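# Park a bicycle in a floor rack slot

## Task

Put the bicycle into the floor rack so one of its wheels sits in the rack's slot, near the slot's closed end, with the kickstand fully raised. When you finish, the bicycle must be motionless and must touch only the rack: no wall, furniture or loose item may be in contact with it. The rack is loose on the floor and can shift. The bicycle must not fall over or be left leaning; either of those is a failure.

## Robot and tools

ROBOT. TidyBot++: a mobile base 0.54 m long, 0.50 m wide and 0.38 m high on four driven casters. On top is one seven-joint arm with a two-finger gripper. The shoulder sits 0.12 m ahead of the base centre at 0.68 m height. Link lengths: upper arm 0.42 m, forearm 0.31 m, hand 0.31 m from wrist to the reported hand point. The arm begins folded, hand pointing down, with the wrist up to 0.08 m beyond the base front. Cameras: base_camera (fixed on the base, 644x364) and wrist_camera (fisheye on the hand, 644x476, looks along the hand).

FRAMES. Base frame: origin on the floor below the base centre, x ahead, y to the left, z up, metres. hand_pose and hand_target are given in it, as x, y, z then quaternion qw, qx, qy, qz; the hand point is midway between the finger pads, its z axis runs out along the fingers and the fingers close along its y axis. Odometry frame: the base frame as it was at scene start. base_odometry counts wheel rotation only, so slip looks like motion; heading in rad, left positive, -3.142 to 3.142. base_tilt is in degrees, forward and right positive.

TOOL move. One action per call, built from base, joints, target and optional speeds; cameras picks the returned images (omitted, null or ["all"] gives both, [] none) and blocking (default true) waits until everything is at rest; false returns in about 0.5 s while motion continues.
- base: an object of relative offsets from where the base is now, measured along its current axes. translate_m (forward +, -2 to 2 m), strafe_m (left +, -2 to 2 m), rotate_rad (counter-clockwise from above +, -6.3 to 6.3 rad). These are displacements, not destinations.
- joints: an object of absolute angle targets by name. joint_1_rad (any angle; positive is clockwise from above, opposite to heading), joint_2_rad (shoulder, -2.249 to 2.249, 0 = upper arm vertical, + leans forward), joint_3_rad (any angle), joint_4_rad (elbow, -2.579 to 2.579, 0 straight, negative bends forward when joint_3 is 3.14), joint_5_rad (any), joint_6_rad (wrist, -2.099 to 2.099), joint_7_rad (any; hand down, + is counter-clockwise from above). gripper_pos 0 (open, about 85 mm gap) to 1 (closed, squeezing 100-150 N per finger). Unlimited joints take the short way round, so send steps below half a turn.
- target: one list of seven numbers, an absolute hand pose in the base frame [x, y, z, qw, qx, qy, qz], metres. With target, joints may only contain gripper_pos.
- speeds: top-speed caps for this action only: translate_m and strafe_m 0.05-0.5 m/s, rotate_rad 0.1-1.57 rad/s. For a combined translate/strafe move give the speed under just one key.
Any unknown key invalidates the call; out-of-range values get it refused. No action runs past 15 s; base moves time out at 14 s.

TOOL wait: seconds 0-10, plus cameras. Commands nothing and returns state and images; wait(0) shows an unfinished non-blocking move in the "earlier move" line.
TOOL stop: brakes all running motions; braked ones report "stopped" and keep holding, possibly pressing on contacts.
TOOL zoom_image: camera plus region [x0, y0, x1, y1] in pixels from the top-left corner, at most 504x504, on that camera's latest image.
TOOL finished_scene: scene (the current number). Irreversible; the bicycle must stay parked without the robot.

RESULT LINES. "move" is "done" when all motions finished, else the worst status. base_status, joint_status, hand_status: "done", "moving", "off_target" (at rest away from the target, maybe still pushing), "contact_stop", "time_out" (target dropped, holds where it is), "not_followed" (a self-collision check withheld joint targets; see "joint command not followed" or "pose unreachable" and "cause:"), "torque_fault", "limit_stop_at_motor_heat". A base "done" means only that the wheels turned enough; a blocked base may have stopped short. on_its_own lists uncommanded robot activity. motor_effort is percent of maximum per motor, the bracketed value being the peak during the last action. The motor temperature line lists one value per joint; MOTOR HOT appears at 60 °C, and at 75 °C the arm sags weakly for 30-60 s or longer. The pictures line names the images in order. An unplanned stop (contact_stop, time_out, torque fault) prevents the rest of that reply's move, wait and finished_scene calls.

HAND CONTROL. hand_status is "done" within 10 mm and 2 degrees; most moves end off_target within about 3 cm. To correct, add (wanted position minus hand_pose) to the previous target. To keep the hand still, resend hand_target, not hand_pose. Held loads make the arm sag; never command a joint to its current reading while loaded. The arm ignores obstacles and keeps pushing; low forward poses close to the base can drive it into the base, and unreachable poses wander up to 10 s and end in time_out. A hand pointing down reaches at most about 0.94 m height, only near the base.

AVOID. Tipping: do not drive or turn the base while the arm is caught on something above about 0.6 m, or swing a stretched arm sideways; back away or retract to recover from a lean. Torque faults (joint_1-4 limit 104.5 N m, joint_5-7 51.3 N m) freeze the arm 10 s. Avoid dropping the bike, releasing it while it moves, slamming, hard shoves and forcing the gripper by pulling or twisting a held part or squeezing hard on something resting on a surface. Brief external tugs on held parts can happen. Remember the rack slides if pushed, and nothing besides the rack may touch the bike at the end.

Each tool is called after ">>>" as name([rows], argument=value, ...), one row to a line, values as JSON.

## Session

>>> move()

Scene clock: 0.00 s.
Motor temperatures (°C): [25 27 23 27 34 38 31]
base_odometry: x=+0.000 y=+0.000 heading=+0.000
base_tilt: forward=+0.2 right=+0.0
base_status: not commanded
joint_positions: joint_1_rad=+0.000 joint_2_rad=-0.366 joint_3_rad=+3.111 joint_4_rad=-2.541 joint_5_rad=+0.018 joint_6_rad=-0.847 joint_7_rad=+1.539 gripper_pos=+0.000
joint_status: not commanded
motor_effort: joint_1_rad=+1 joint_2_rad=-1 joint_3_rad=+0 joint_4_rad=+15 joint_5_rad=+1 joint_6_rad=+1 joint_7_rad=+1
hand_pose: x=+0.2640 y=+0.0002 z=+0.5870 quat_wxyz=(+0.011, +0.998, +0.004, +0.060) (m; base frame)
hand_target: x=+0.2640 y=+0.0002 z=+0.5870 quat_wxyz=(+0.011, +0.998, +0.004, +0.060) (m; base frame)
hand_status: not commanded
pictures: base_camera, wrist_camera

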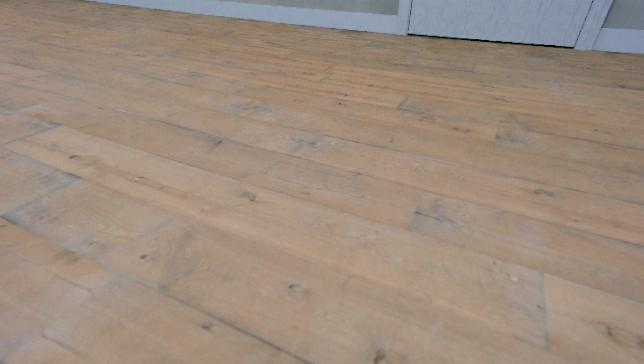

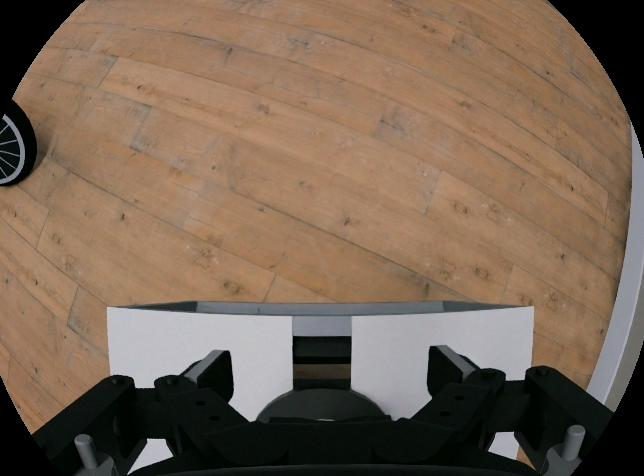

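>>> move(joints={"joint_6_rad": 0.0})

>>> move(base={"rotate_rad": 0.8})

>>> move(base={"rotate_rad": 0.8})

Scene clock: 1.73 s.
Motor temperatures (°C): [25 27 23 27 34 38 31]
move: done
base_odometry: x=+0.000 y=+0.000 heading=+0.000
base_tilt: forward=+0.3 right=+0.0
base_status: not commanded
joint_positions: joint_1_rad=+0.000 joint_2_rad=-0.366 joint_3_rad=+3.111 joint_4_rad=-2.539 joint_5_rad=+0.018 joint_6_rad=-0.076 joint_7_rad=+1.539 gripper_pos=+0.000
joint_status: all done
motor_effort: joint_1_rad=+1(1) joint_2_rad=-4(4) joint_3_rad=+0(1) joint_4_rad=+18(19) joint_5_rad=+1(2) joint_6_rad=+7(7) joint_7_rad=+1(1)
hand_pose: x=+0.4694 y=+0.0109 z=+0.7011 quat_wxyz=(-0.003, +0.902, +0.008, +0.432) (m; base frame)
hand_target: x=+0.4828 y=+0.0119 z=+0.7192 quat_wxyz=(-0.005, +0.885, +0.009, +0.465) (m; base frame)
hand_status: not commanded
pictures: base_camera, wrist_camera
camera_calibration:
wrist_camera: T_world_to_cam=[[0.0345638, -0.997627, -0.059547, 0.0464503], [-0.641121, 0.0235736, -0.767078, 0.888168], [0.766661, 0.0646899, -0.638785, 0.22188], [0, 0, 0, 1]] pos_world=[0.397711, 0.0110494, 0.825793]

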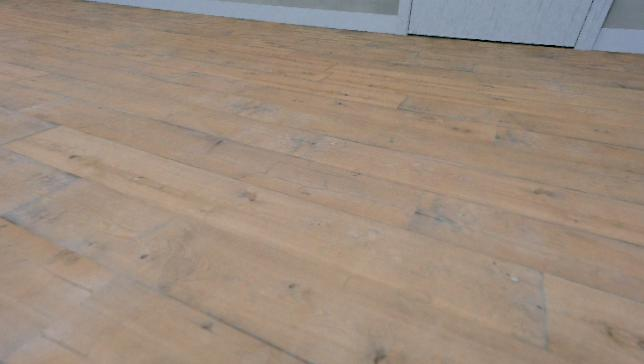

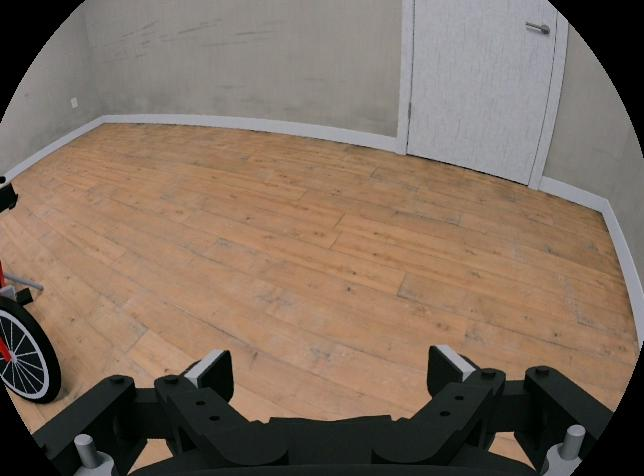

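Scene clock: 3.47 s.
Motor temperatures (°C): [25 27 23 27 34 38 31]
move: done
base_odometry: x=+0.000 y=+0.000 heading=+0.799
base_tilt: forward=+0.2 right=+0.0
base_status: done
joint_positions: joint_1_rad=+0.000 joint_2_rad=-0.366 joint_3_rad=+3.111 joint_4_rad=-2.539 joint_5_rad=+0.018 joint_6_rad=-0.075 joint_7_rad=+1.539 gripper_pos=+0.000
joint_status: not commanded
motor_effort: joint_1_rad=+1(2) joint_2_rad=-4(5) joint_3_rad=+0(2) joint_4_rad=+19(19) joint_5_rad=+2(2) joint_6_rad=+6(7) joint_7_rad=+1(1)
hand_pose: x=+0.4694 y=+0.0109 z=+0.7012 quat_wxyz=(-0.003, +0.902, +0.008, +0.432) (m; base frame)
hand_target: x=+0.4828 y=+0.0119 z=+0.7192 quat_wxyz=(-0.005, +0.885, +0.009, +0.465) (m; base frame)
hand_status: not commanded
pictures: base_camera, wrist_camera
camera_calibration:
wrist_camera: T_world_to_cam=[[0.0345741, -0.997627, -0.0595474, 0.0464484], [-0.641028, 0.0235751, -0.767156, 0.888216], [0.766739, 0.0646953, -0.638691, 0.221779], [0, 0, 0, 1]] pos_world=[0.397719, 0.0110503, 0.825814]

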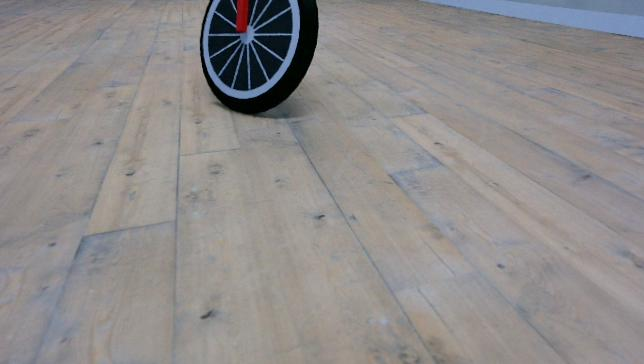

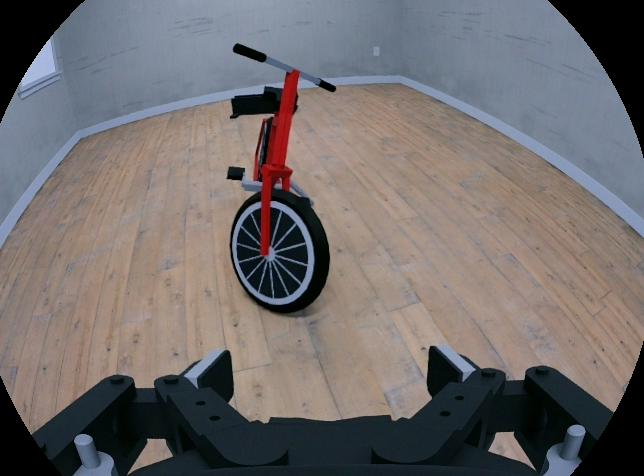

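Scene clock: 5.17 s.
Motor temperatures (°C): [25 27 23 27 34 38 31]
move: done
base_odometry: x=+0.000 y=+0.000 heading=+1.599
base_tilt: forward=+0.2 right=+0.0
base_status: done
joint_positions: joint_1_rad=+0.000 joint_2_rad=-0.366 joint_3_rad=+3.111 joint_4_rad=-2.539 joint_5_rad=+0.018 joint_6_rad=-0.075 joint_7_rad=+1.539 gripper_pos=+0.000
joint_status: not commanded
motor_effort: joint_1_rad=+1(2) joint_2_rad=-4(4) joint_3_rad=+1(2) joint_4_rad=+18(19) joint_5_rad=+1(2) joint_6_rad=+6(7) joint_7_rad=+1(1)
hand_pose: x=+0.4694 y=+0.0109 z=+0.7012 quat_wxyz=(-0.003, +0.902, +0.008, +0.432) (m; base frame)
hand_target: x=+0.4828 y=+0.0119 z=+0.7192 quat_wxyz=(-0.005, +0.885, +0.009, +0.465) (m; base frame)
hand_status: not commanded
pictures: base_camera, wrist_camera
camera_calibration:
wrist_camera: T_world_to_cam=[[0.0345793, -0.997626, -0.0595476, 0.0464474], [-0.640981, 0.0235759, -0.767194, 0.888241], [0.766777, 0.064698, -0.638644, 0.221728], [0, 0, 0, 1]] pos_world=[0.397724, 0.0110507, 0.825825]

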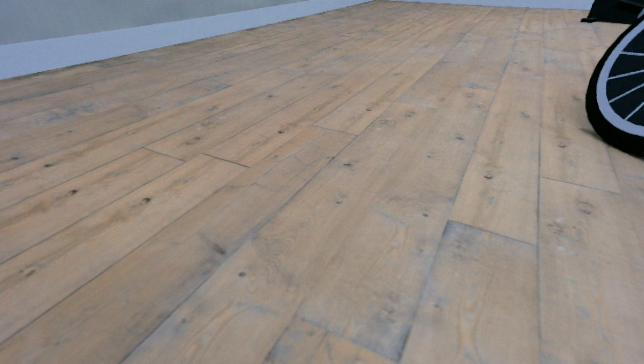

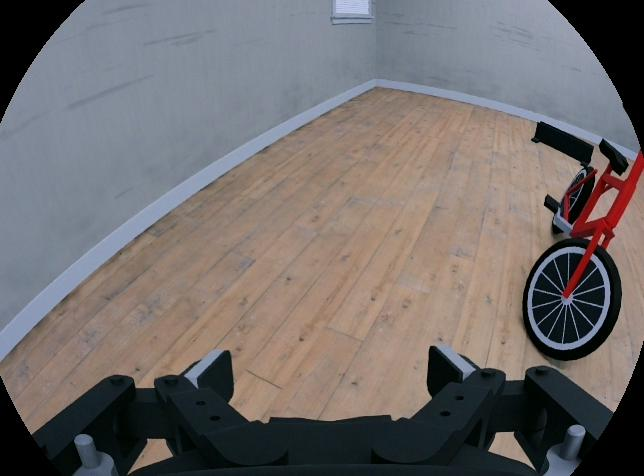

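>>> move(base={"rotate_rad": 1.2})

>>> move(base={"rotate_rad": 1.2})

>>> move(base={"rotate_rad": 1.2})

Scene clock: 7.30 s.
Motor temperatures (°C): [25 27 23 27 34 38 31]
move: done
base_odometry: x=+0.000 y=+0.000 heading=+2.798
base_tilt: forward=+0.2 right=+0.0
base_status: done
joint_positions: joint_1_rad=+0.000 joint_2_rad=-0.366 joint_3_rad=+3.111 joint_4_rad=-2.539 joint_5_rad=+0.018 joint_6_rad=-0.075 joint_7_rad=+1.539 gripper_pos=+0.000
joint_status: not commanded
motor_effort: joint_1_rad=+1(2) joint_2_rad=-4(5) joint_3_rad=+1(2) joint_4_rad=+19(19) joint_5_rad=+1(2) joint_6_rad=+7(7) joint_7_rad=+1(1)
hand_pose: x=+0.4695 y=+0.0109 z=+0.7013 quat_wxyz=(-0.004, +0.902, +0.008, +0.432) (m; base frame)
hand_target: x=+0.4828 y=+0.0119 z=+0.7192 quat_wxyz=(-0.005, +0.885, +0.009, +0.465) (m; base frame)
hand_status: not commanded
pictures: base_camera, wrist_camera
camera_calibration:
wrist_camera: T_world_to_cam=[[0.0346104, -0.997625, -0.0595489, 0.0464414], [-0.640701, 0.0235806, -0.767428, 0.888387], [0.76701, 0.064714, -0.638364, 0.221423], [0, 0, 0, 1]] pos_world=[0.397749, 0.0110533, 0.825887]

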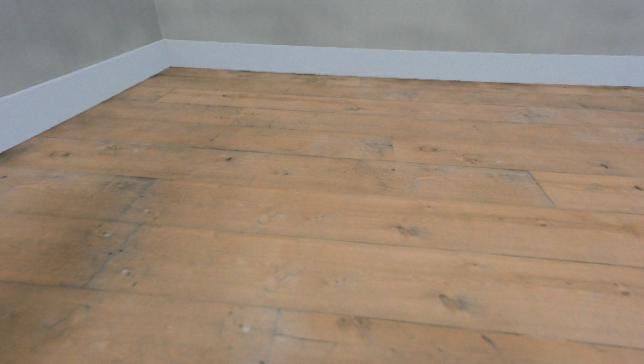

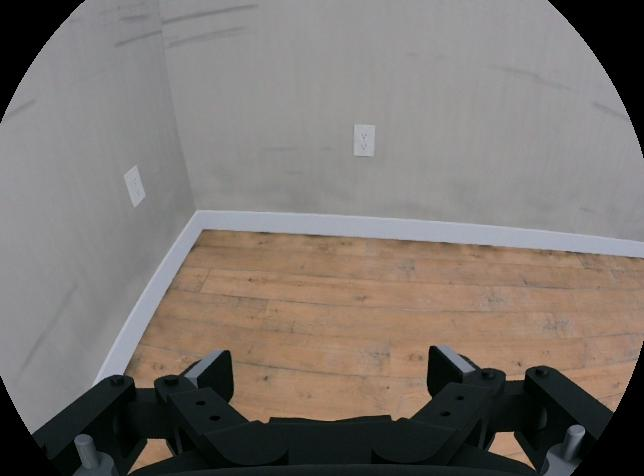

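Scene clock: 9.33 s.
Motor temperatures (°C): [25 27 23 27 34 38 31]
move: done
base_odometry: x=+0.000 y=+0.000 heading=-2.286
base_tilt: forward=+0.2 right=+0.0
base_status: done
joint_positions: joint_1_rad=+0.000 joint_2_rad=-0.366 joint_3_rad=+3.111 joint_4_rad=-2.539 joint_5_rad=+0.018 joint_6_rad=-0.075 joint_7_rad=+1.539 gripper_pos=+0.000
joint_status: not commanded
motor_effort: joint_1_rad=+1(2) joint_2_rad=-3(4) joint_3_rad=+0(2) joint_4_rad=+19(19) joint_5_rad=+1(2) joint_6_rad=+7(7) joint_7_rad=+1(1)
hand_pose: x=+0.4695 y=+0.0109 z=+0.7013 quat_wxyz=(-0.004, +0.902, +0.008, +0.432) (m; base frame)
hand_target: x=+0.4828 y=+0.0119 z=+0.7192 quat_wxyz=(-0.005, +0.885, +0.009, +0.465) (m; base frame)
hand_status: not commanded
pictures: base_camera, wrist_camera
camera_calibration:
wrist_camera: T_world_to_cam=[[0.0346311, -0.997624, -0.0595497, 0.0464374], [-0.640515, 0.0235837, -0.767584, 0.888484], [0.767165, 0.0647247, -0.638177, 0.22122], [0, 0, 0, 1]] pos_world=[0.397766, 0.011055, 0.825929]

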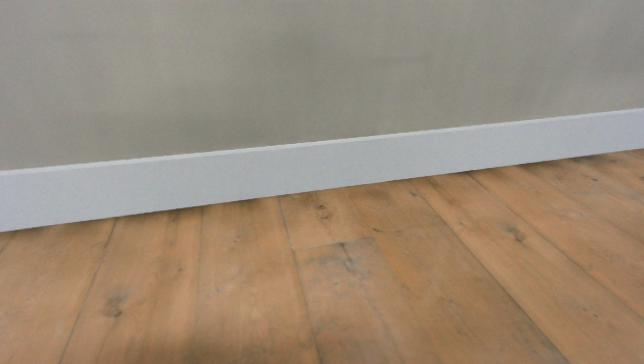

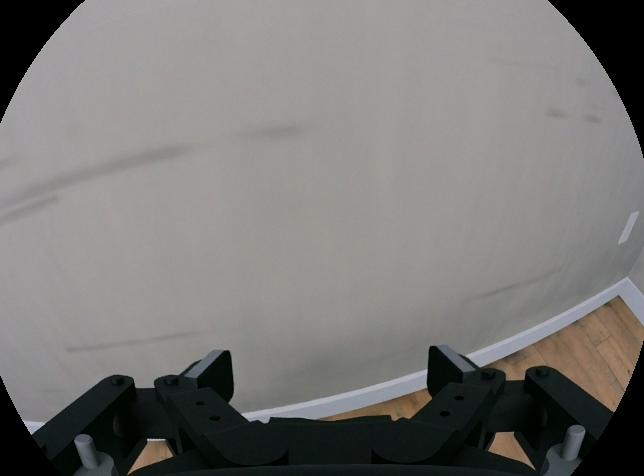

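Scene clock: 11.37 s.
Motor temperatures (°C): [25 27 23 27 34 38 31]
move: done
base_odometry: x=+0.000 y=+0.000 heading=-1.087
base_tilt: forward=+0.2 right=+0.0
base_status: done
joint_positions: joint_1_rad=+0.000 joint_2_rad=-0.366 joint_3_rad=+3.111 joint_4_rad=-2.539 joint_5_rad=+0.018 joint_6_rad=-0.075 joint_7_rad=+1.539 gripper_pos=+0.000
joint_status: not commanded
motor_effort: joint_1_rad=+1(2) joint_2_rad=-3(5) joint_3_rad=+1(1) joint_4_rad=+18(19) joint_5_rad=+2(2) joint_6_rad=+6(7) joint_7_rad=+1(1)
hand_pose: x=+0.4695 y=+0.0109 z=+0.7014 quat_wxyz=(-0.004, +0.902, +0.008, +0.432) (m; base frame)
hand_target: x=+0.4828 y=+0.0119 z=+0.7192 quat_wxyz=(-0.005, +0.885, +0.009, +0.465) (m; base frame)
hand_status: not commanded
pictures: base_camera, wrist_camera
camera_calibration:
wrist_camera: T_world_to_cam=[[0.0346466, -0.997624, -0.0595503, 0.0464345], [-0.640375, 0.023586, -0.7677, 0.888557], [0.767281, 0.0647327, -0.638036, 0.221068], [0, 0, 0, 1]] pos_world=[0.397779, 0.0110563, 0.82596]

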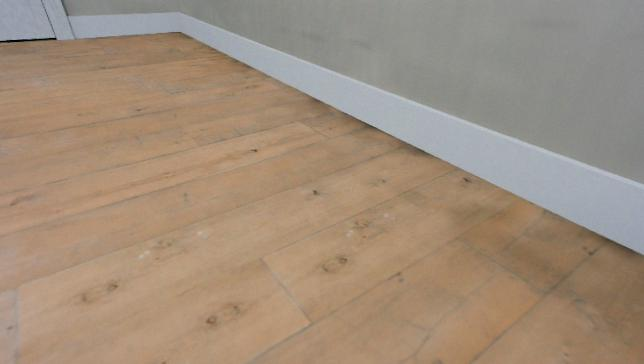

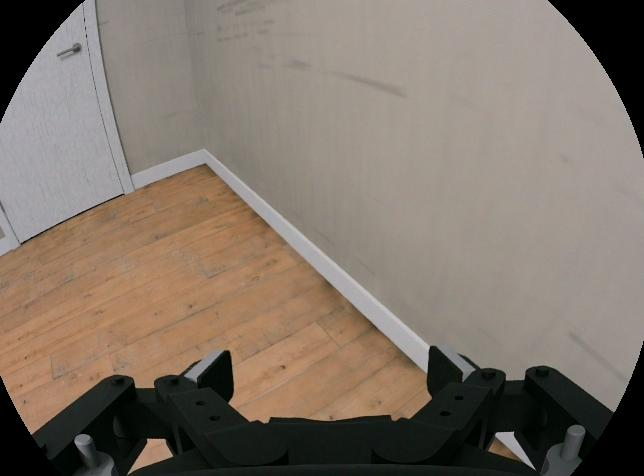

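>>> move(base={"rotate_rad": 1.8}, joints={"joint_6_rad": 0.15})

>>> zoom_image(camera="wrist_camera", region=[150, 0, 450, 340])

Scene clock: 13.90 s.
Motor temperatures (°C): [25 27 23 27 34 38 31]
move: done
base_odometry: x=+0.000 y=+0.000 heading=+0.712
base_tilt: forward=+0.2 right=+0.0
base_status: done
joint_positions: joint_1_rad=+0.000 joint_2_rad=-0.366 joint_3_rad=+3.111 joint_4_rad=-2.536 joint_5_rad=+0.018 joint_6_rad=+0.090 joint_7_rad=+1.539 gripper_pos=+0.000
joint_status: all done
motor_effort: joint_1_rad=+1(2) joint_2_rad=-4(5) joint_3_rad=+0(2) joint_4_rad=+19(20) joint_5_rad=+1(2) joint_6_rad=+7(9) joint_7_rad=+1(1)
hand_pose: x=+0.4992 y=+0.0131 z=+0.7455 quat_wxyz=(-0.007, +0.862, +0.009, +0.506) (m; base frame)
hand_target: x=+0.5063 y=+0.0138 z=+0.7594 quat_wxyz=(-0.008, +0.848, +0.010, +0.530) (m; base frame)
hand_status: not commanded
pictures: base_camera, wrist_camera
camera_calibration:
wrist_camera: T_world_to_cam=[[0.0488505, -0.997069, -0.0588786, 0.042651], [-0.503352, 0.0263404, -0.86368, 0.94448], [0.862699, 0.0718279, -0.50059, 0.0760829], [0, 0, 0, 1]] pos_world=[0.407686, 0.0121831, 0.856326]

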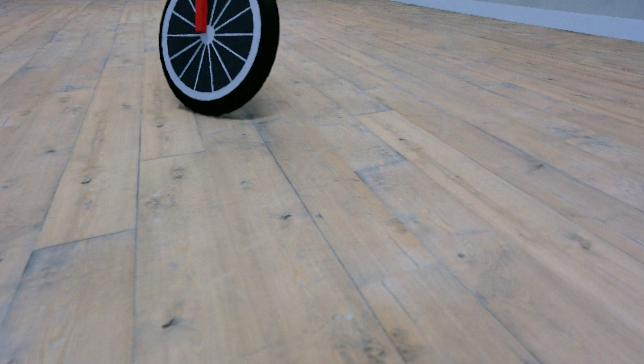

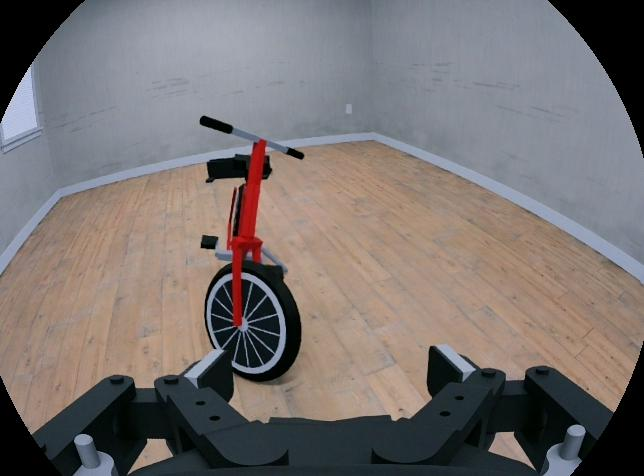

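Scaled by 1.482.

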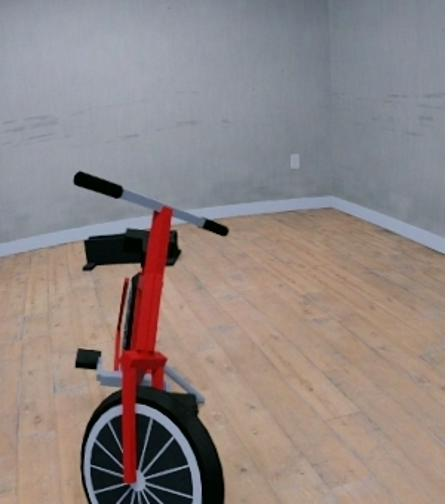

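>>> move(base={"translate_m": 1.1, "strafe_m": -0.9, "rotate_rad": 1.0})

>>> zoom_image(camera="wrist_camera", region=[100, 40, 600, 440])

Scene clock: 18.77 s.
Motor temperatures (°C): [25 27 23 27 34 38 31]
move: done
base_odometry: x=+1.421 y=+0.038 heading=+1.713
base_tilt: forward=+0.3 right=+0.0
base_status: done
joint_positions: joint_1_rad=+0.000 joint_2_rad=-0.366 joint_3_rad=+3.111 joint_4_rad=-2.536 joint_5_rad=+0.018 joint_6_rad=+0.090 joint_7_rad=+1.539 gripper_pos=+0.000
joint_status: not commanded
motor_effort: joint_1_rad=+1(2) joint_2_rad=-4(5) joint_3_rad=+1(2) joint_4_rad=+19(20) joint_5_rad=+1(2) joint_6_rad=+8(8) joint_7_rad=+1(1)
hand_pose: x=+0.4992 y=+0.0131 z=+0.7455 quat_wxyz=(-0.007, +0.862, +0.009, +0.506) (m; base frame)
hand_target: x=+0.5063 y=+0.0138 z=+0.7594 quat_wxyz=(-0.008, +0.848, +0.010, +0.530) (m; base frame)
hand_status: not commanded
pictures: base_camera, wrist_camera
camera_calibration:
wrist_camera: T_world_to_cam=[[0.0488505, -0.997069, -0.0588786, 0.042651], [-0.503352, 0.0263404, -0.86368, 0.94448], [0.862699, 0.0718279, -0.50059, 0.0760829], [0, 0, 0, 1]] pos_world=[0.407686, 0.0121831, 0.856326]

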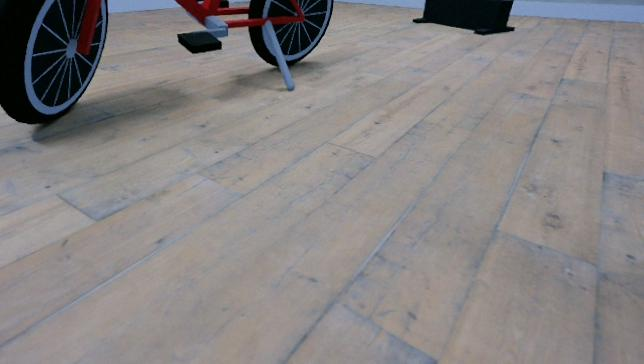

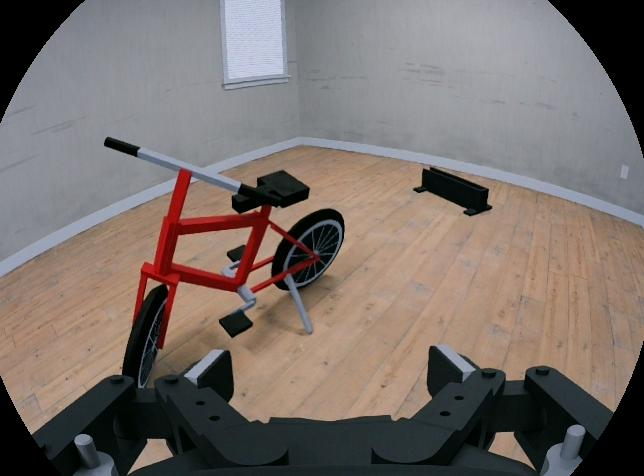

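Scaled by 1.008.

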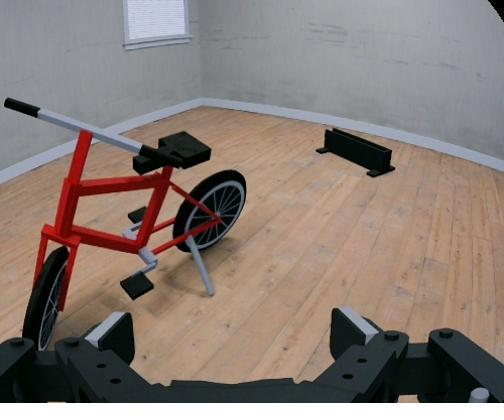

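>>> zoom_image(camera="wrist_camera", region=[380, 130, 540, 240])

>>> zoom_image(camera="wrist_camera", region=[90, 120, 350, 400])

>>> zoom_image(camera="base_camera", region=[160, 0, 360, 110])

Scaled by 3.150.

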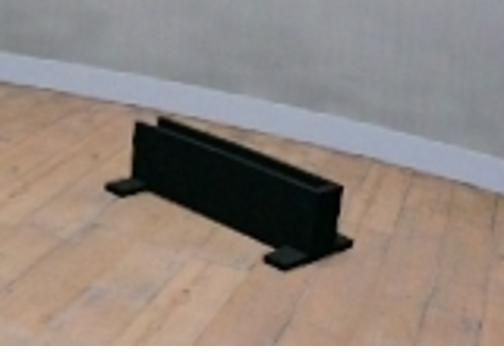

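Scaled by 1.800.

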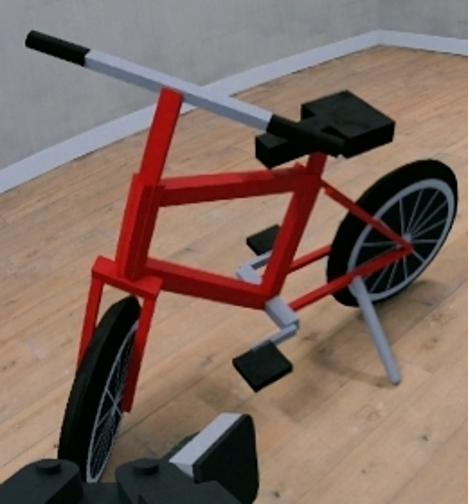

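Scaled by 2.520.

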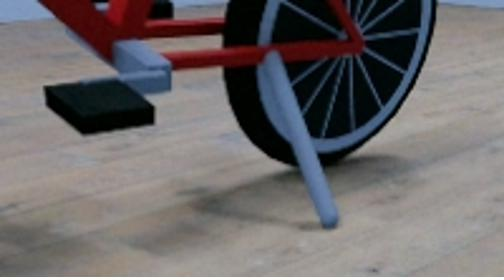

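>>> move(base={"translate_m": 1.7, "strafe_m": -1.25, "rotate_rad": 0.59})

>>> zoom_image(camera="wrist_camera", region=[180, 130, 480, 400])

>>> zoom_image(camera="base_camera", region=[150, 0, 500, 250])

Scene clock: 26.27 s.
Motor temperatures (°C): [25 27 23 27 34 38 31]
move: done
base_odometry: x=+2.418 y=+1.898 heading=+2.304
base_tilt: forward=+0.2 right=+0.0
base_status: done
joint_positions: joint_1_rad=+0.000 joint_2_rad=-0.366 joint_3_rad=+3.111 joint_4_rad=-2.536 joint_5_rad=+0.018 joint_6_rad=+0.090 joint_7_rad=+1.539 gripper_pos=+0.000
joint_status: not commanded
motor_effort: joint_1_rad=+1(2) joint_2_rad=-4(5) joint_3_rad=+1(2) joint_4_rad=+19(20) joint_5_rad=+1(2) joint_6_rad=+8(8) joint_7_rad=+1(1)
hand_pose: x=+0.4992 y=+0.0131 z=+0.7455 quat_wxyz=(-0.007, +0.862, +0.009, +0.506) (m; base frame)
hand_target: x=+0.5063 y=+0.0138 z=+0.7594 quat_wxyz=(-0.008, +0.848, +0.010, +0.530) (m; base frame)
hand_status: not commanded
pictures: base_camera, wrist_camera
camera_calibration:
wrist_camera: T_world_to_cam=[[0.0488571, -0.997069, -0.058872, 0.0426456], [-0.503251, 0.0263398, -0.863739, 0.944499], [0.862758, 0.0718272, -0.500489, 0.0760145], [0, 0, 0, 1]] pos_world=[0.407654, 0.0121828, 0.856355]

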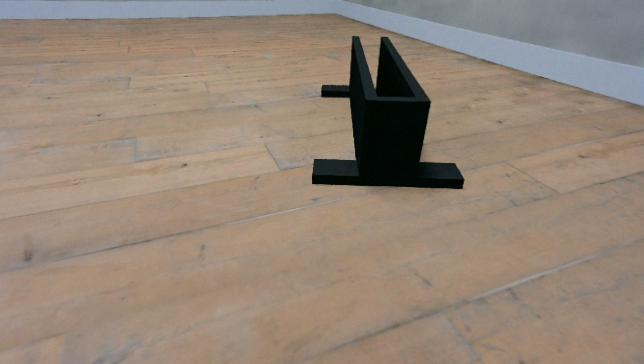

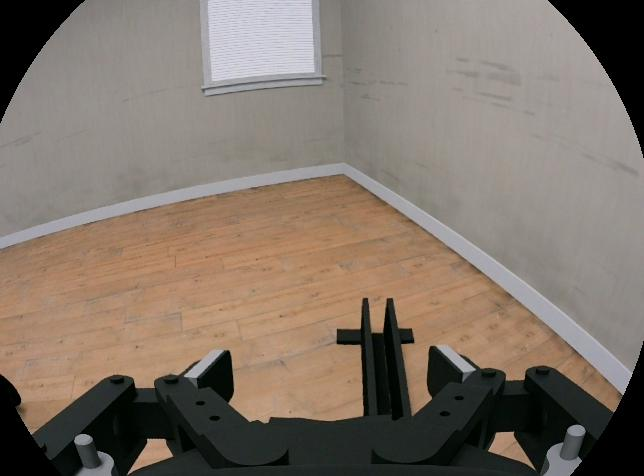

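Scaled by 1.680.

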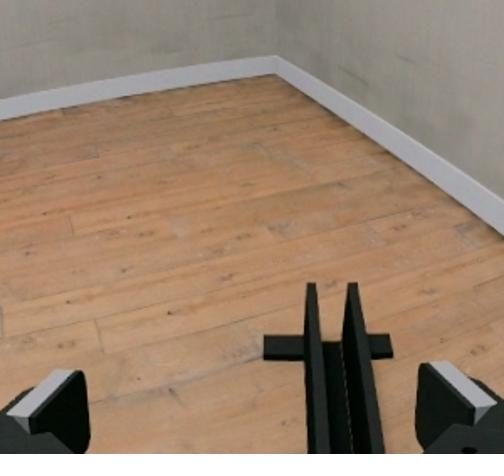

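Scaled by 1.440.

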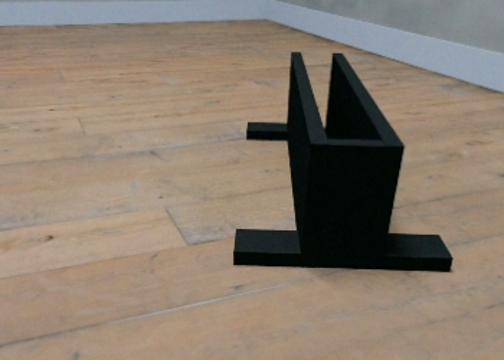

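>>> move(base={"translate_m": 0.12, "strafe_m": -0.115})

>>> move(joints={"joint_2_rad": 1.079, "joint_3_rad": 3.14, "joint_4_rad": -1.54, "joint_5_rad": 0, "joint_6_rad": -0.524, "joint_7_rad": 0})

Scene clock: 30.00 s.
Motor temperatures (°C): [25 27 23 27 34 38 31]
move: done
base_odometry: x=+2.423 y=+2.064 heading=+2.303
base_tilt: forward=+0.2 right=+0.0
base_status: done
joint_positions: joint_1_rad=+0.000 joint_2_rad=-0.366 joint_3_rad=+3.111 joint_4_rad=-2.536 joint_5_rad=+0.018 joint_6_rad=+0.090 joint_7_rad=+1.539 gripper_pos=+0.000
joint_status: not commanded
motor_effort: joint_1_rad=+1(1) joint_2_rad=-4(6) joint_3_rad=+0(2) joint_4_rad=+19(20) joint_5_rad=+1(2) joint_6_rad=+7(8) joint_7_rad=+1(1)
hand_pose: x=+0.4992 y=+0.0131 z=+0.7455 quat_wxyz=(-0.007, +0.862, +0.009, +0.506) (m; base frame)
hand_target: x=+0.5063 y=+0.0138 z=+0.7594 quat_wxyz=(-0.008, +0.848, +0.010, +0.530) (m; base frame)
hand_status: not commanded
pictures: base_camera, wrist_camera
camera_calibration:
wrist_camera: T_world_to_cam=[[0.0488571, -0.997069, -0.058872, 0.0426456], [-0.503251, 0.0263398, -0.863739, 0.944499], [0.862758, 0.0718272, -0.500489, 0.0760145], [0, 0, 0, 1]] pos_world=[0.407654, 0.0121828, 0.856355]

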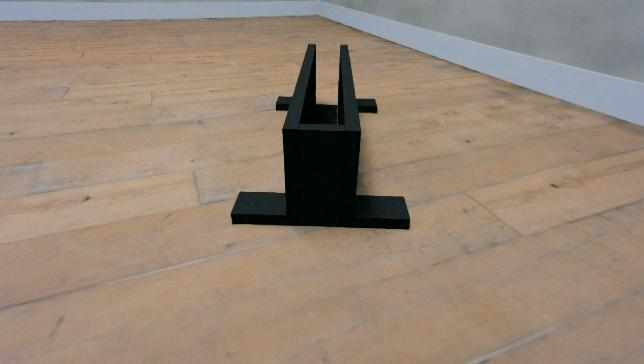

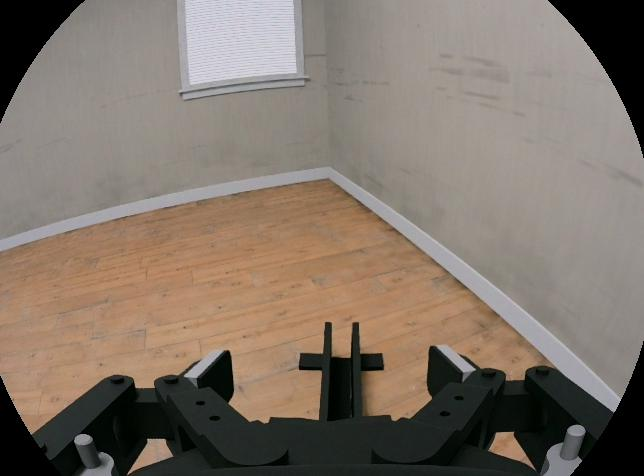

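Scene clock: 33.03 s.
Motor temperatures (°C): [25 27 23 27 34 38 31]
move: done
base_odometry: x=+2.423 y=+2.064 heading=+2.303
base_tilt: forward=+0.2 right=+0.0
base_status: not commanded
joint_positions: joint_1_rad=+0.000 joint_2_rad=+1.054 joint_3_rad=+3.112 joint_4_rad=-1.555 joint_5_rad=+0.018 joint_6_rad=-0.452 joint_7_rad=+0.048 gripper_pos=+0.000
joint_status: all done
motor_effort: joint_1_rad=+1(1) joint_2_rad=-41(43) joint_3_rad=-1(2) joint_4_rad=+10(20) joint_5_rad=+0(2) joint_6_rad=+0(8) joint_7_rad=+1(2)
hand_pose: x=+0.6691 y=+0.0161 z=+0.3090 quat_wxyz=(-0.034, +0.733, -0.679, +0.023) (m; base frame)
hand_target: x=+0.6464 y=+0.0021 z=+0.2968 quat_wxyz=(+0.000, +0.707, -0.707, -0.001) (m; base frame)
hand_status: not commanded
pictures: base_camera, wrist_camera
camera_calibration:
wrist_camera: T_world_to_cam=[[-0.990583, -0.0379323, -0.131552, 0.714102], [-0.042618, 0.998547, 0.0329867, 0.0519032], [0.130109, 0.0382826, -0.99076, 0.353034], [0, 0, 0, 1]] pos_world=[0.663656, -0.0382553, 0.442001]

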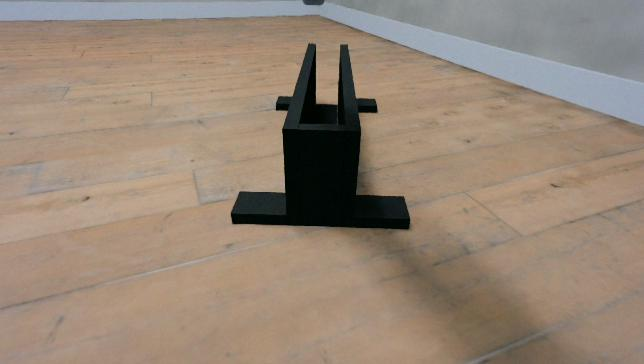

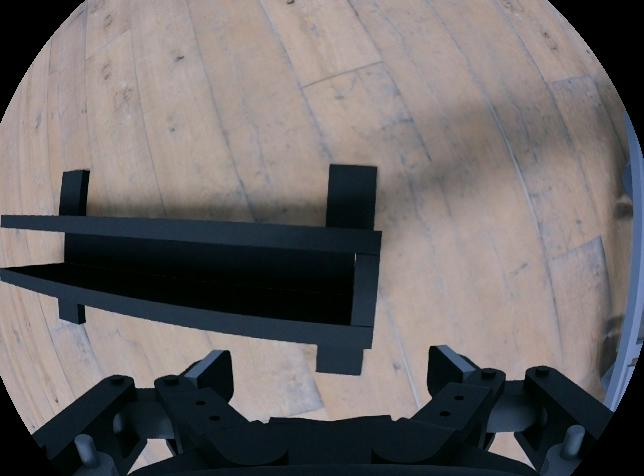

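>>> move(joints={"joint_1_rad": 0.01, "joint_2_rad": 1.37, "joint_3_rad": 3.16, "joint_4_rad": -1.38, "joint_5_rad": -0.02, "joint_6_rad": -0.47, "joint_7_rad": -0.04})

Scene clock: 35.13 s.
Motor temperatures (°C): [25 27 23 27 34 38 31]
move: done
base_odometry: x=+2.423 y=+2.064 heading=+2.303
base_tilt: forward=+0.3 right=+0.0
base_status: not commanded
joint_positions: joint_1_rad=+0.000 joint_2_rad=+1.355 joint_3_rad=+3.133 joint_4_rad=-1.394 joint_5_rad=+0.018 joint_6_rad=-0.453 joint_7_rad=+0.006 gripper_pos=+0.000
joint_status: all done
motor_effort: joint_1_rad=+1(2) joint_2_rad=-42(46) joint_3_rad=-1(2) joint_4_rad=+7(10) joint_5_rad=+0(2) joint_6_rad=-1(2) joint_7_rad=+1(2)
hand_pose: x=+0.6315 y=+0.0042 z=+0.1707 quat_wxyz=(+0.021, +0.715, -0.698, -0.022) (m; base frame)
hand_target: x=+0.6269 y=-0.0121 z=+0.1647 quat_wxyz=(+0.031, +0.680, -0.732, -0.024) (m; base frame)
hand_status: not commanded
pictures: base_camera, wrist_camera
camera_calibration:
wrist_camera: T_world_to_cam=[[-0.999879, 0.0124379, 0.00930919, 0.639844], [0.012603, 0.999761, 0.0178903, 0.0344729], [-0.00908444, 0.0180055, -0.999797, 0.310909], [0, 0, 0, 1]] pos_world=[0.642157, -0.0480211, 0.304273]

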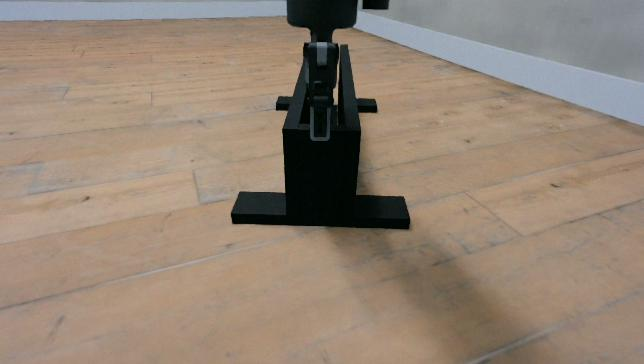

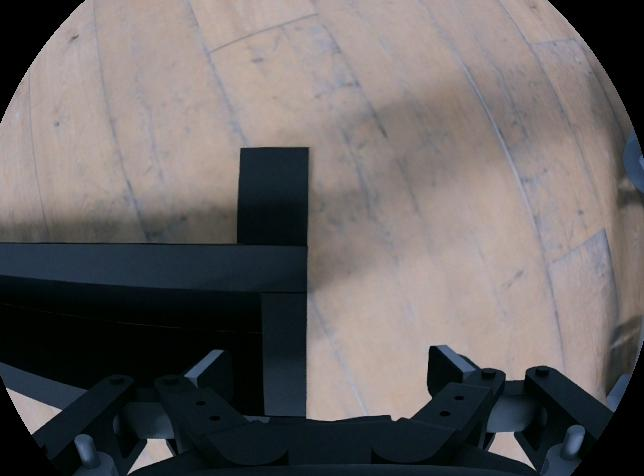

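>>> move(base={"translate_m": 0.024})

>>> move(joints={"joint_1_rad": 0.01, "joint_2_rad": 1.49, "joint_3_rad": 3.16, "joint_4_rad": -1.30, "joint_5_rad": -0.02, "joint_6_rad": -0.42, "joint_7_rad": -0.04})

Scene clock: 36.00 s.
Motor temperatures (°C): [25 27 23 27 34 38 31]
move: done
base_odometry: x=+2.407 y=+2.082 heading=+2.303
base_tilt: forward=+0.3 right=+0.0
base_status: done
joint_positions: joint_1_rad=+0.000 joint_2_rad=+1.355 joint_3_rad=+3.134 joint_4_rad=-1.382 joint_5_rad=+0.018 joint_6_rad=-0.453 joint_7_rad=+0.006 gripper_pos=+0.000
joint_status: not commanded
motor_effort: joint_1_rad=+1(2) joint_2_rad=-42(44) joint_3_rad=-1(2) joint_4_rad=+7(9) joint_5_rad=+1(2) joint_6_rad=-1(1) joint_7_rad=+1(1)
hand_pose: x=+0.6389 y=+0.0035 z=+0.1720 quat_wxyz=(+0.017, +0.715, -0.698, -0.017) (m; base frame)
hand_target: x=+0.6269 y=-0.0121 z=+0.1647 quat_wxyz=(+0.031, +0.680, -0.732, -0.024) (m; base frame)
hand_status: not commanded
pictures: base_camera, wrist_camera
camera_calibration:
wrist_camera: T_world_to_cam=[[-0.99991, 0.0130953, -0.00295644, 0.649324], [0.0130431, 0.99977, 0.017044, 0.0348629], [0.00317896, 0.017004, -0.99985, 0.304463], [0, 0, 0, 1]] pos_world=[0.647843, -0.0485351, 0.305743]

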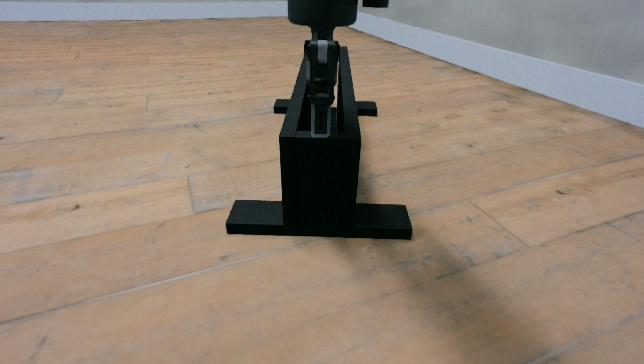

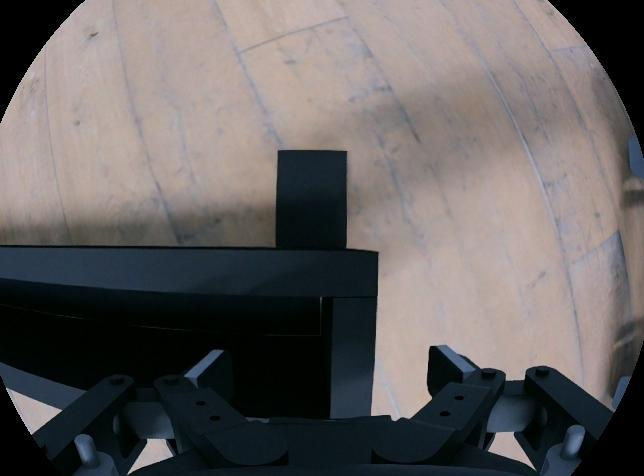

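Scene clock: 37.27 s.
Motor temperatures (°C): [25 27 23 27 34 38 31]
move: done
base_odometry: x=+2.407 y=+2.082 heading=+2.303
base_tilt: forward=+0.2 right=+0.0
base_status: not commanded
joint_positions: joint_1_rad=+0.000 joint_2_rad=+1.473 joint_3_rad=+3.134 joint_4_rad=-1.311 joint_5_rad=+0.018 joint_6_rad=-0.453 joint_7_rad=+0.006 gripper_pos=+0.000
joint_status: all done
motor_effort: joint_1_rad=+1(1) joint_2_rad=-43(46) joint_3_rad=-1(2) joint_4_rad=+6(8) joint_5_rad=+1(2) joint_6_rad=-1(2) joint_7_rad=+1(1)
hand_pose: x=+0.6184 y=+0.0036 z=+0.1187 quat_wxyz=(+0.033, +0.714, -0.698, -0.034) (m; base frame)
hand_target: x=+0.6253 y=-0.0124 z=+0.1099 quat_wxyz=(+0.028, +0.681, -0.731, -0.020) (m; base frame)
hand_status: not commanded
pictures: base_camera, wrist_camera
camera_calibration:
wrist_camera: T_world_to_cam=[[-0.998942, 0.0137702, 0.0438734, 0.622532], [0.014506, 0.999759, 0.0164959, 0.0351906], [-0.0436357, 0.0171149, -0.998901, 0.280084], [0, 0, 0, 1]] pos_world=[0.633584, -0.0485481, 0.251883]

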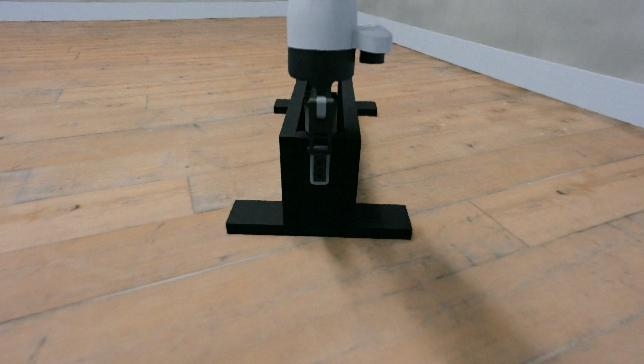

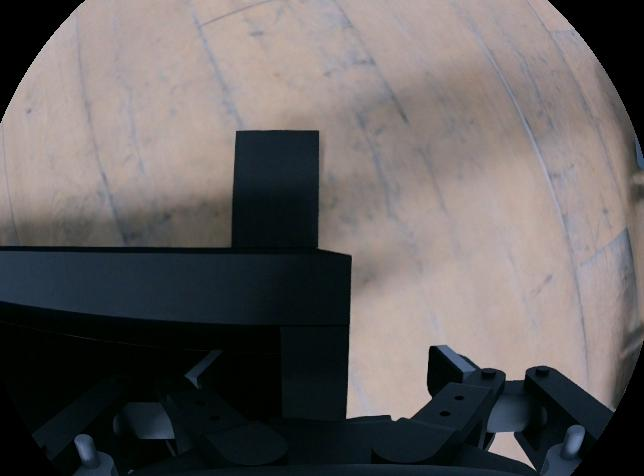

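>>> move(joints={"gripper_pos": 1})

Scene clock: 38.43 s.
Motor temperatures (°C): [25 27 23 27 34 38 31]
move: off_target
base_odometry: x=+2.407 y=+2.082 heading=+2.303
base_tilt: forward=+0.2 right=+0.0
base_status: not commanded
joint_positions: joint_1_rad=+0.001 joint_2_rad=+1.470 joint_3_rad=+3.134 joint_4_rad=-1.300 joint_5_rad=+0.018 joint_6_rad=-0.428 joint_7_rad=+0.001 gripper_pos=+0.801
joint_status: gripper_pos off_target (ended at +0.801, target +1.000)
motor_effort: joint_1_rad=+0(1) joint_2_rad=-42(43) joint_3_rad=-1(2) joint_4_rad=+4(7) joint_5_rad=+1(2) joint_6_rad=-5(8) joint_7_rad=+1(2)
hand_pose: x=+0.6342 y=+0.0030 z=+0.1205 quat_wxyz=(+0.020, +0.713, -0.701, -0.020) (m; base frame)
hand_target: x=+0.6253 y=-0.0124 z=+0.1099 quat_wxyz=(+0.028, +0.681, -0.731, -0.020) (m; base frame)
hand_status: not commanded
pictures: base_camera, wrist_camera
camera_calibration:
wrist_camera: T_world_to_cam=[[-0.999793, 0.0194651, 0.00585317, 0.643356], [0.0195609, 0.999668, 0.0167766, 0.0322292], [-0.00552467, 0.0168877, -0.999842, 0.258487], [0, 0, 0, 1]] pos_world=[0.644021, -0.0491067, 0.25414]

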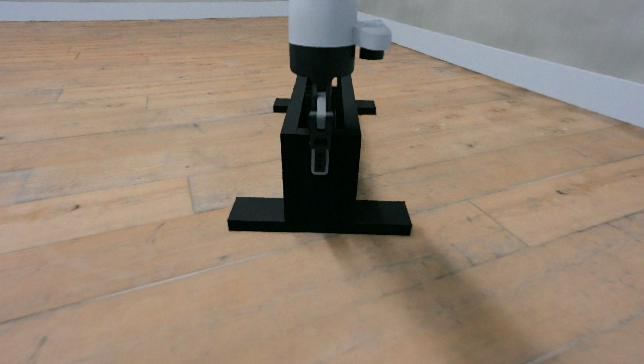

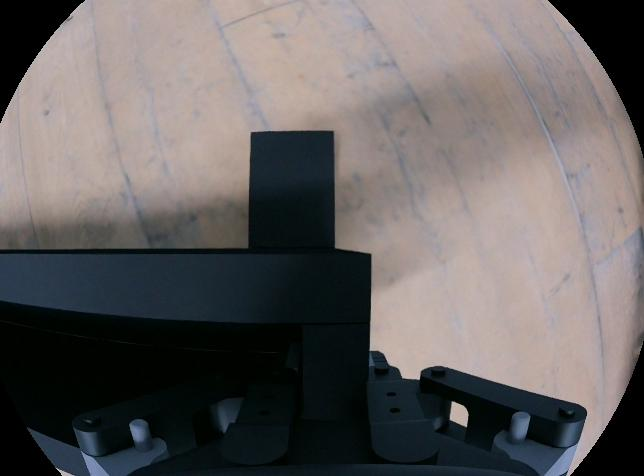

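>>> move(base={"translate_m": -0.2}, speeds={"translate_m": 0.2})

Scene clock: 100.23 s.
Motor temperatures (°C): [25 29 23 27 34 38 31]
move: done
base_odometry: x=+2.541 y=+1.933 heading=+2.303
base_tilt: forward=+0.2 right=+0.0
base_status: done
joint_positions: joint_1_rad=+0.002 joint_2_rad=+1.473 joint_3_rad=+3.136 joint_4_rad=-1.289 joint_5_rad=+0.018 joint_6_rad=-0.427 joint_7_rad=+0.001 gripper_pos=+0.804
joint_status: not commanded
motor_effort: joint_1_rad=+1(2) joint_2_rad=-44(46) joint_3_rad=-1(2) joint_4_rad=+5(7) joint_5_rad=+1(2) joint_6_rad=-5(7) joint_7_rad=+1(1)
hand_pose: x=+0.6393 y=+0.0011 z=+0.1198 quat_wxyz=(+0.017, +0.713, -0.701, -0.016) (m; base frame)
hand_target: x=+0.6253 y=-0.0124 z=+0.1099 quat_wxyz=(+0.028, +0.681, -0.731, -0.020) (m; base frame)
hand_status: not commanded
pictures: base_camera, wrist_camera
camera_calibration:
wrist_camera: T_world_to_cam=[[-0.999777, 0.020826, -0.00336299, 0.649609], [0.0207746, 0.999677, 0.0146436, 0.033572], [0.00366687, 0.0145705, -0.999887, 0.252009], [0, 0, 0, 1]] pos_world=[0.647843, -0.0507618, 0.253673]

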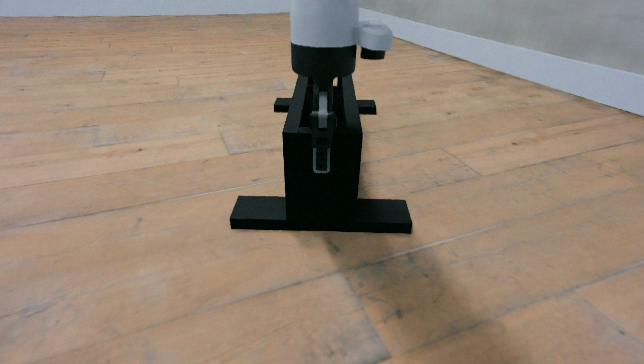

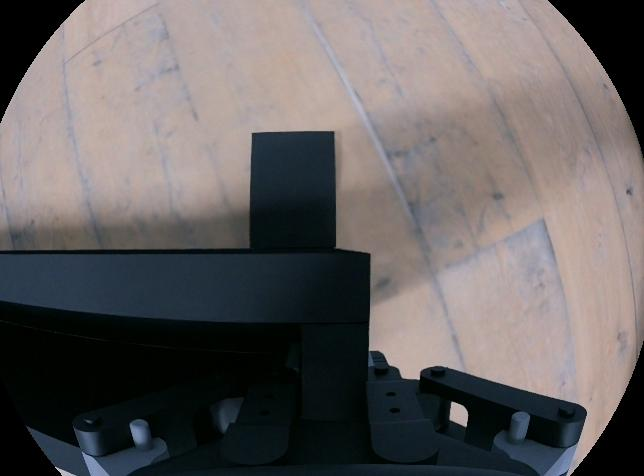

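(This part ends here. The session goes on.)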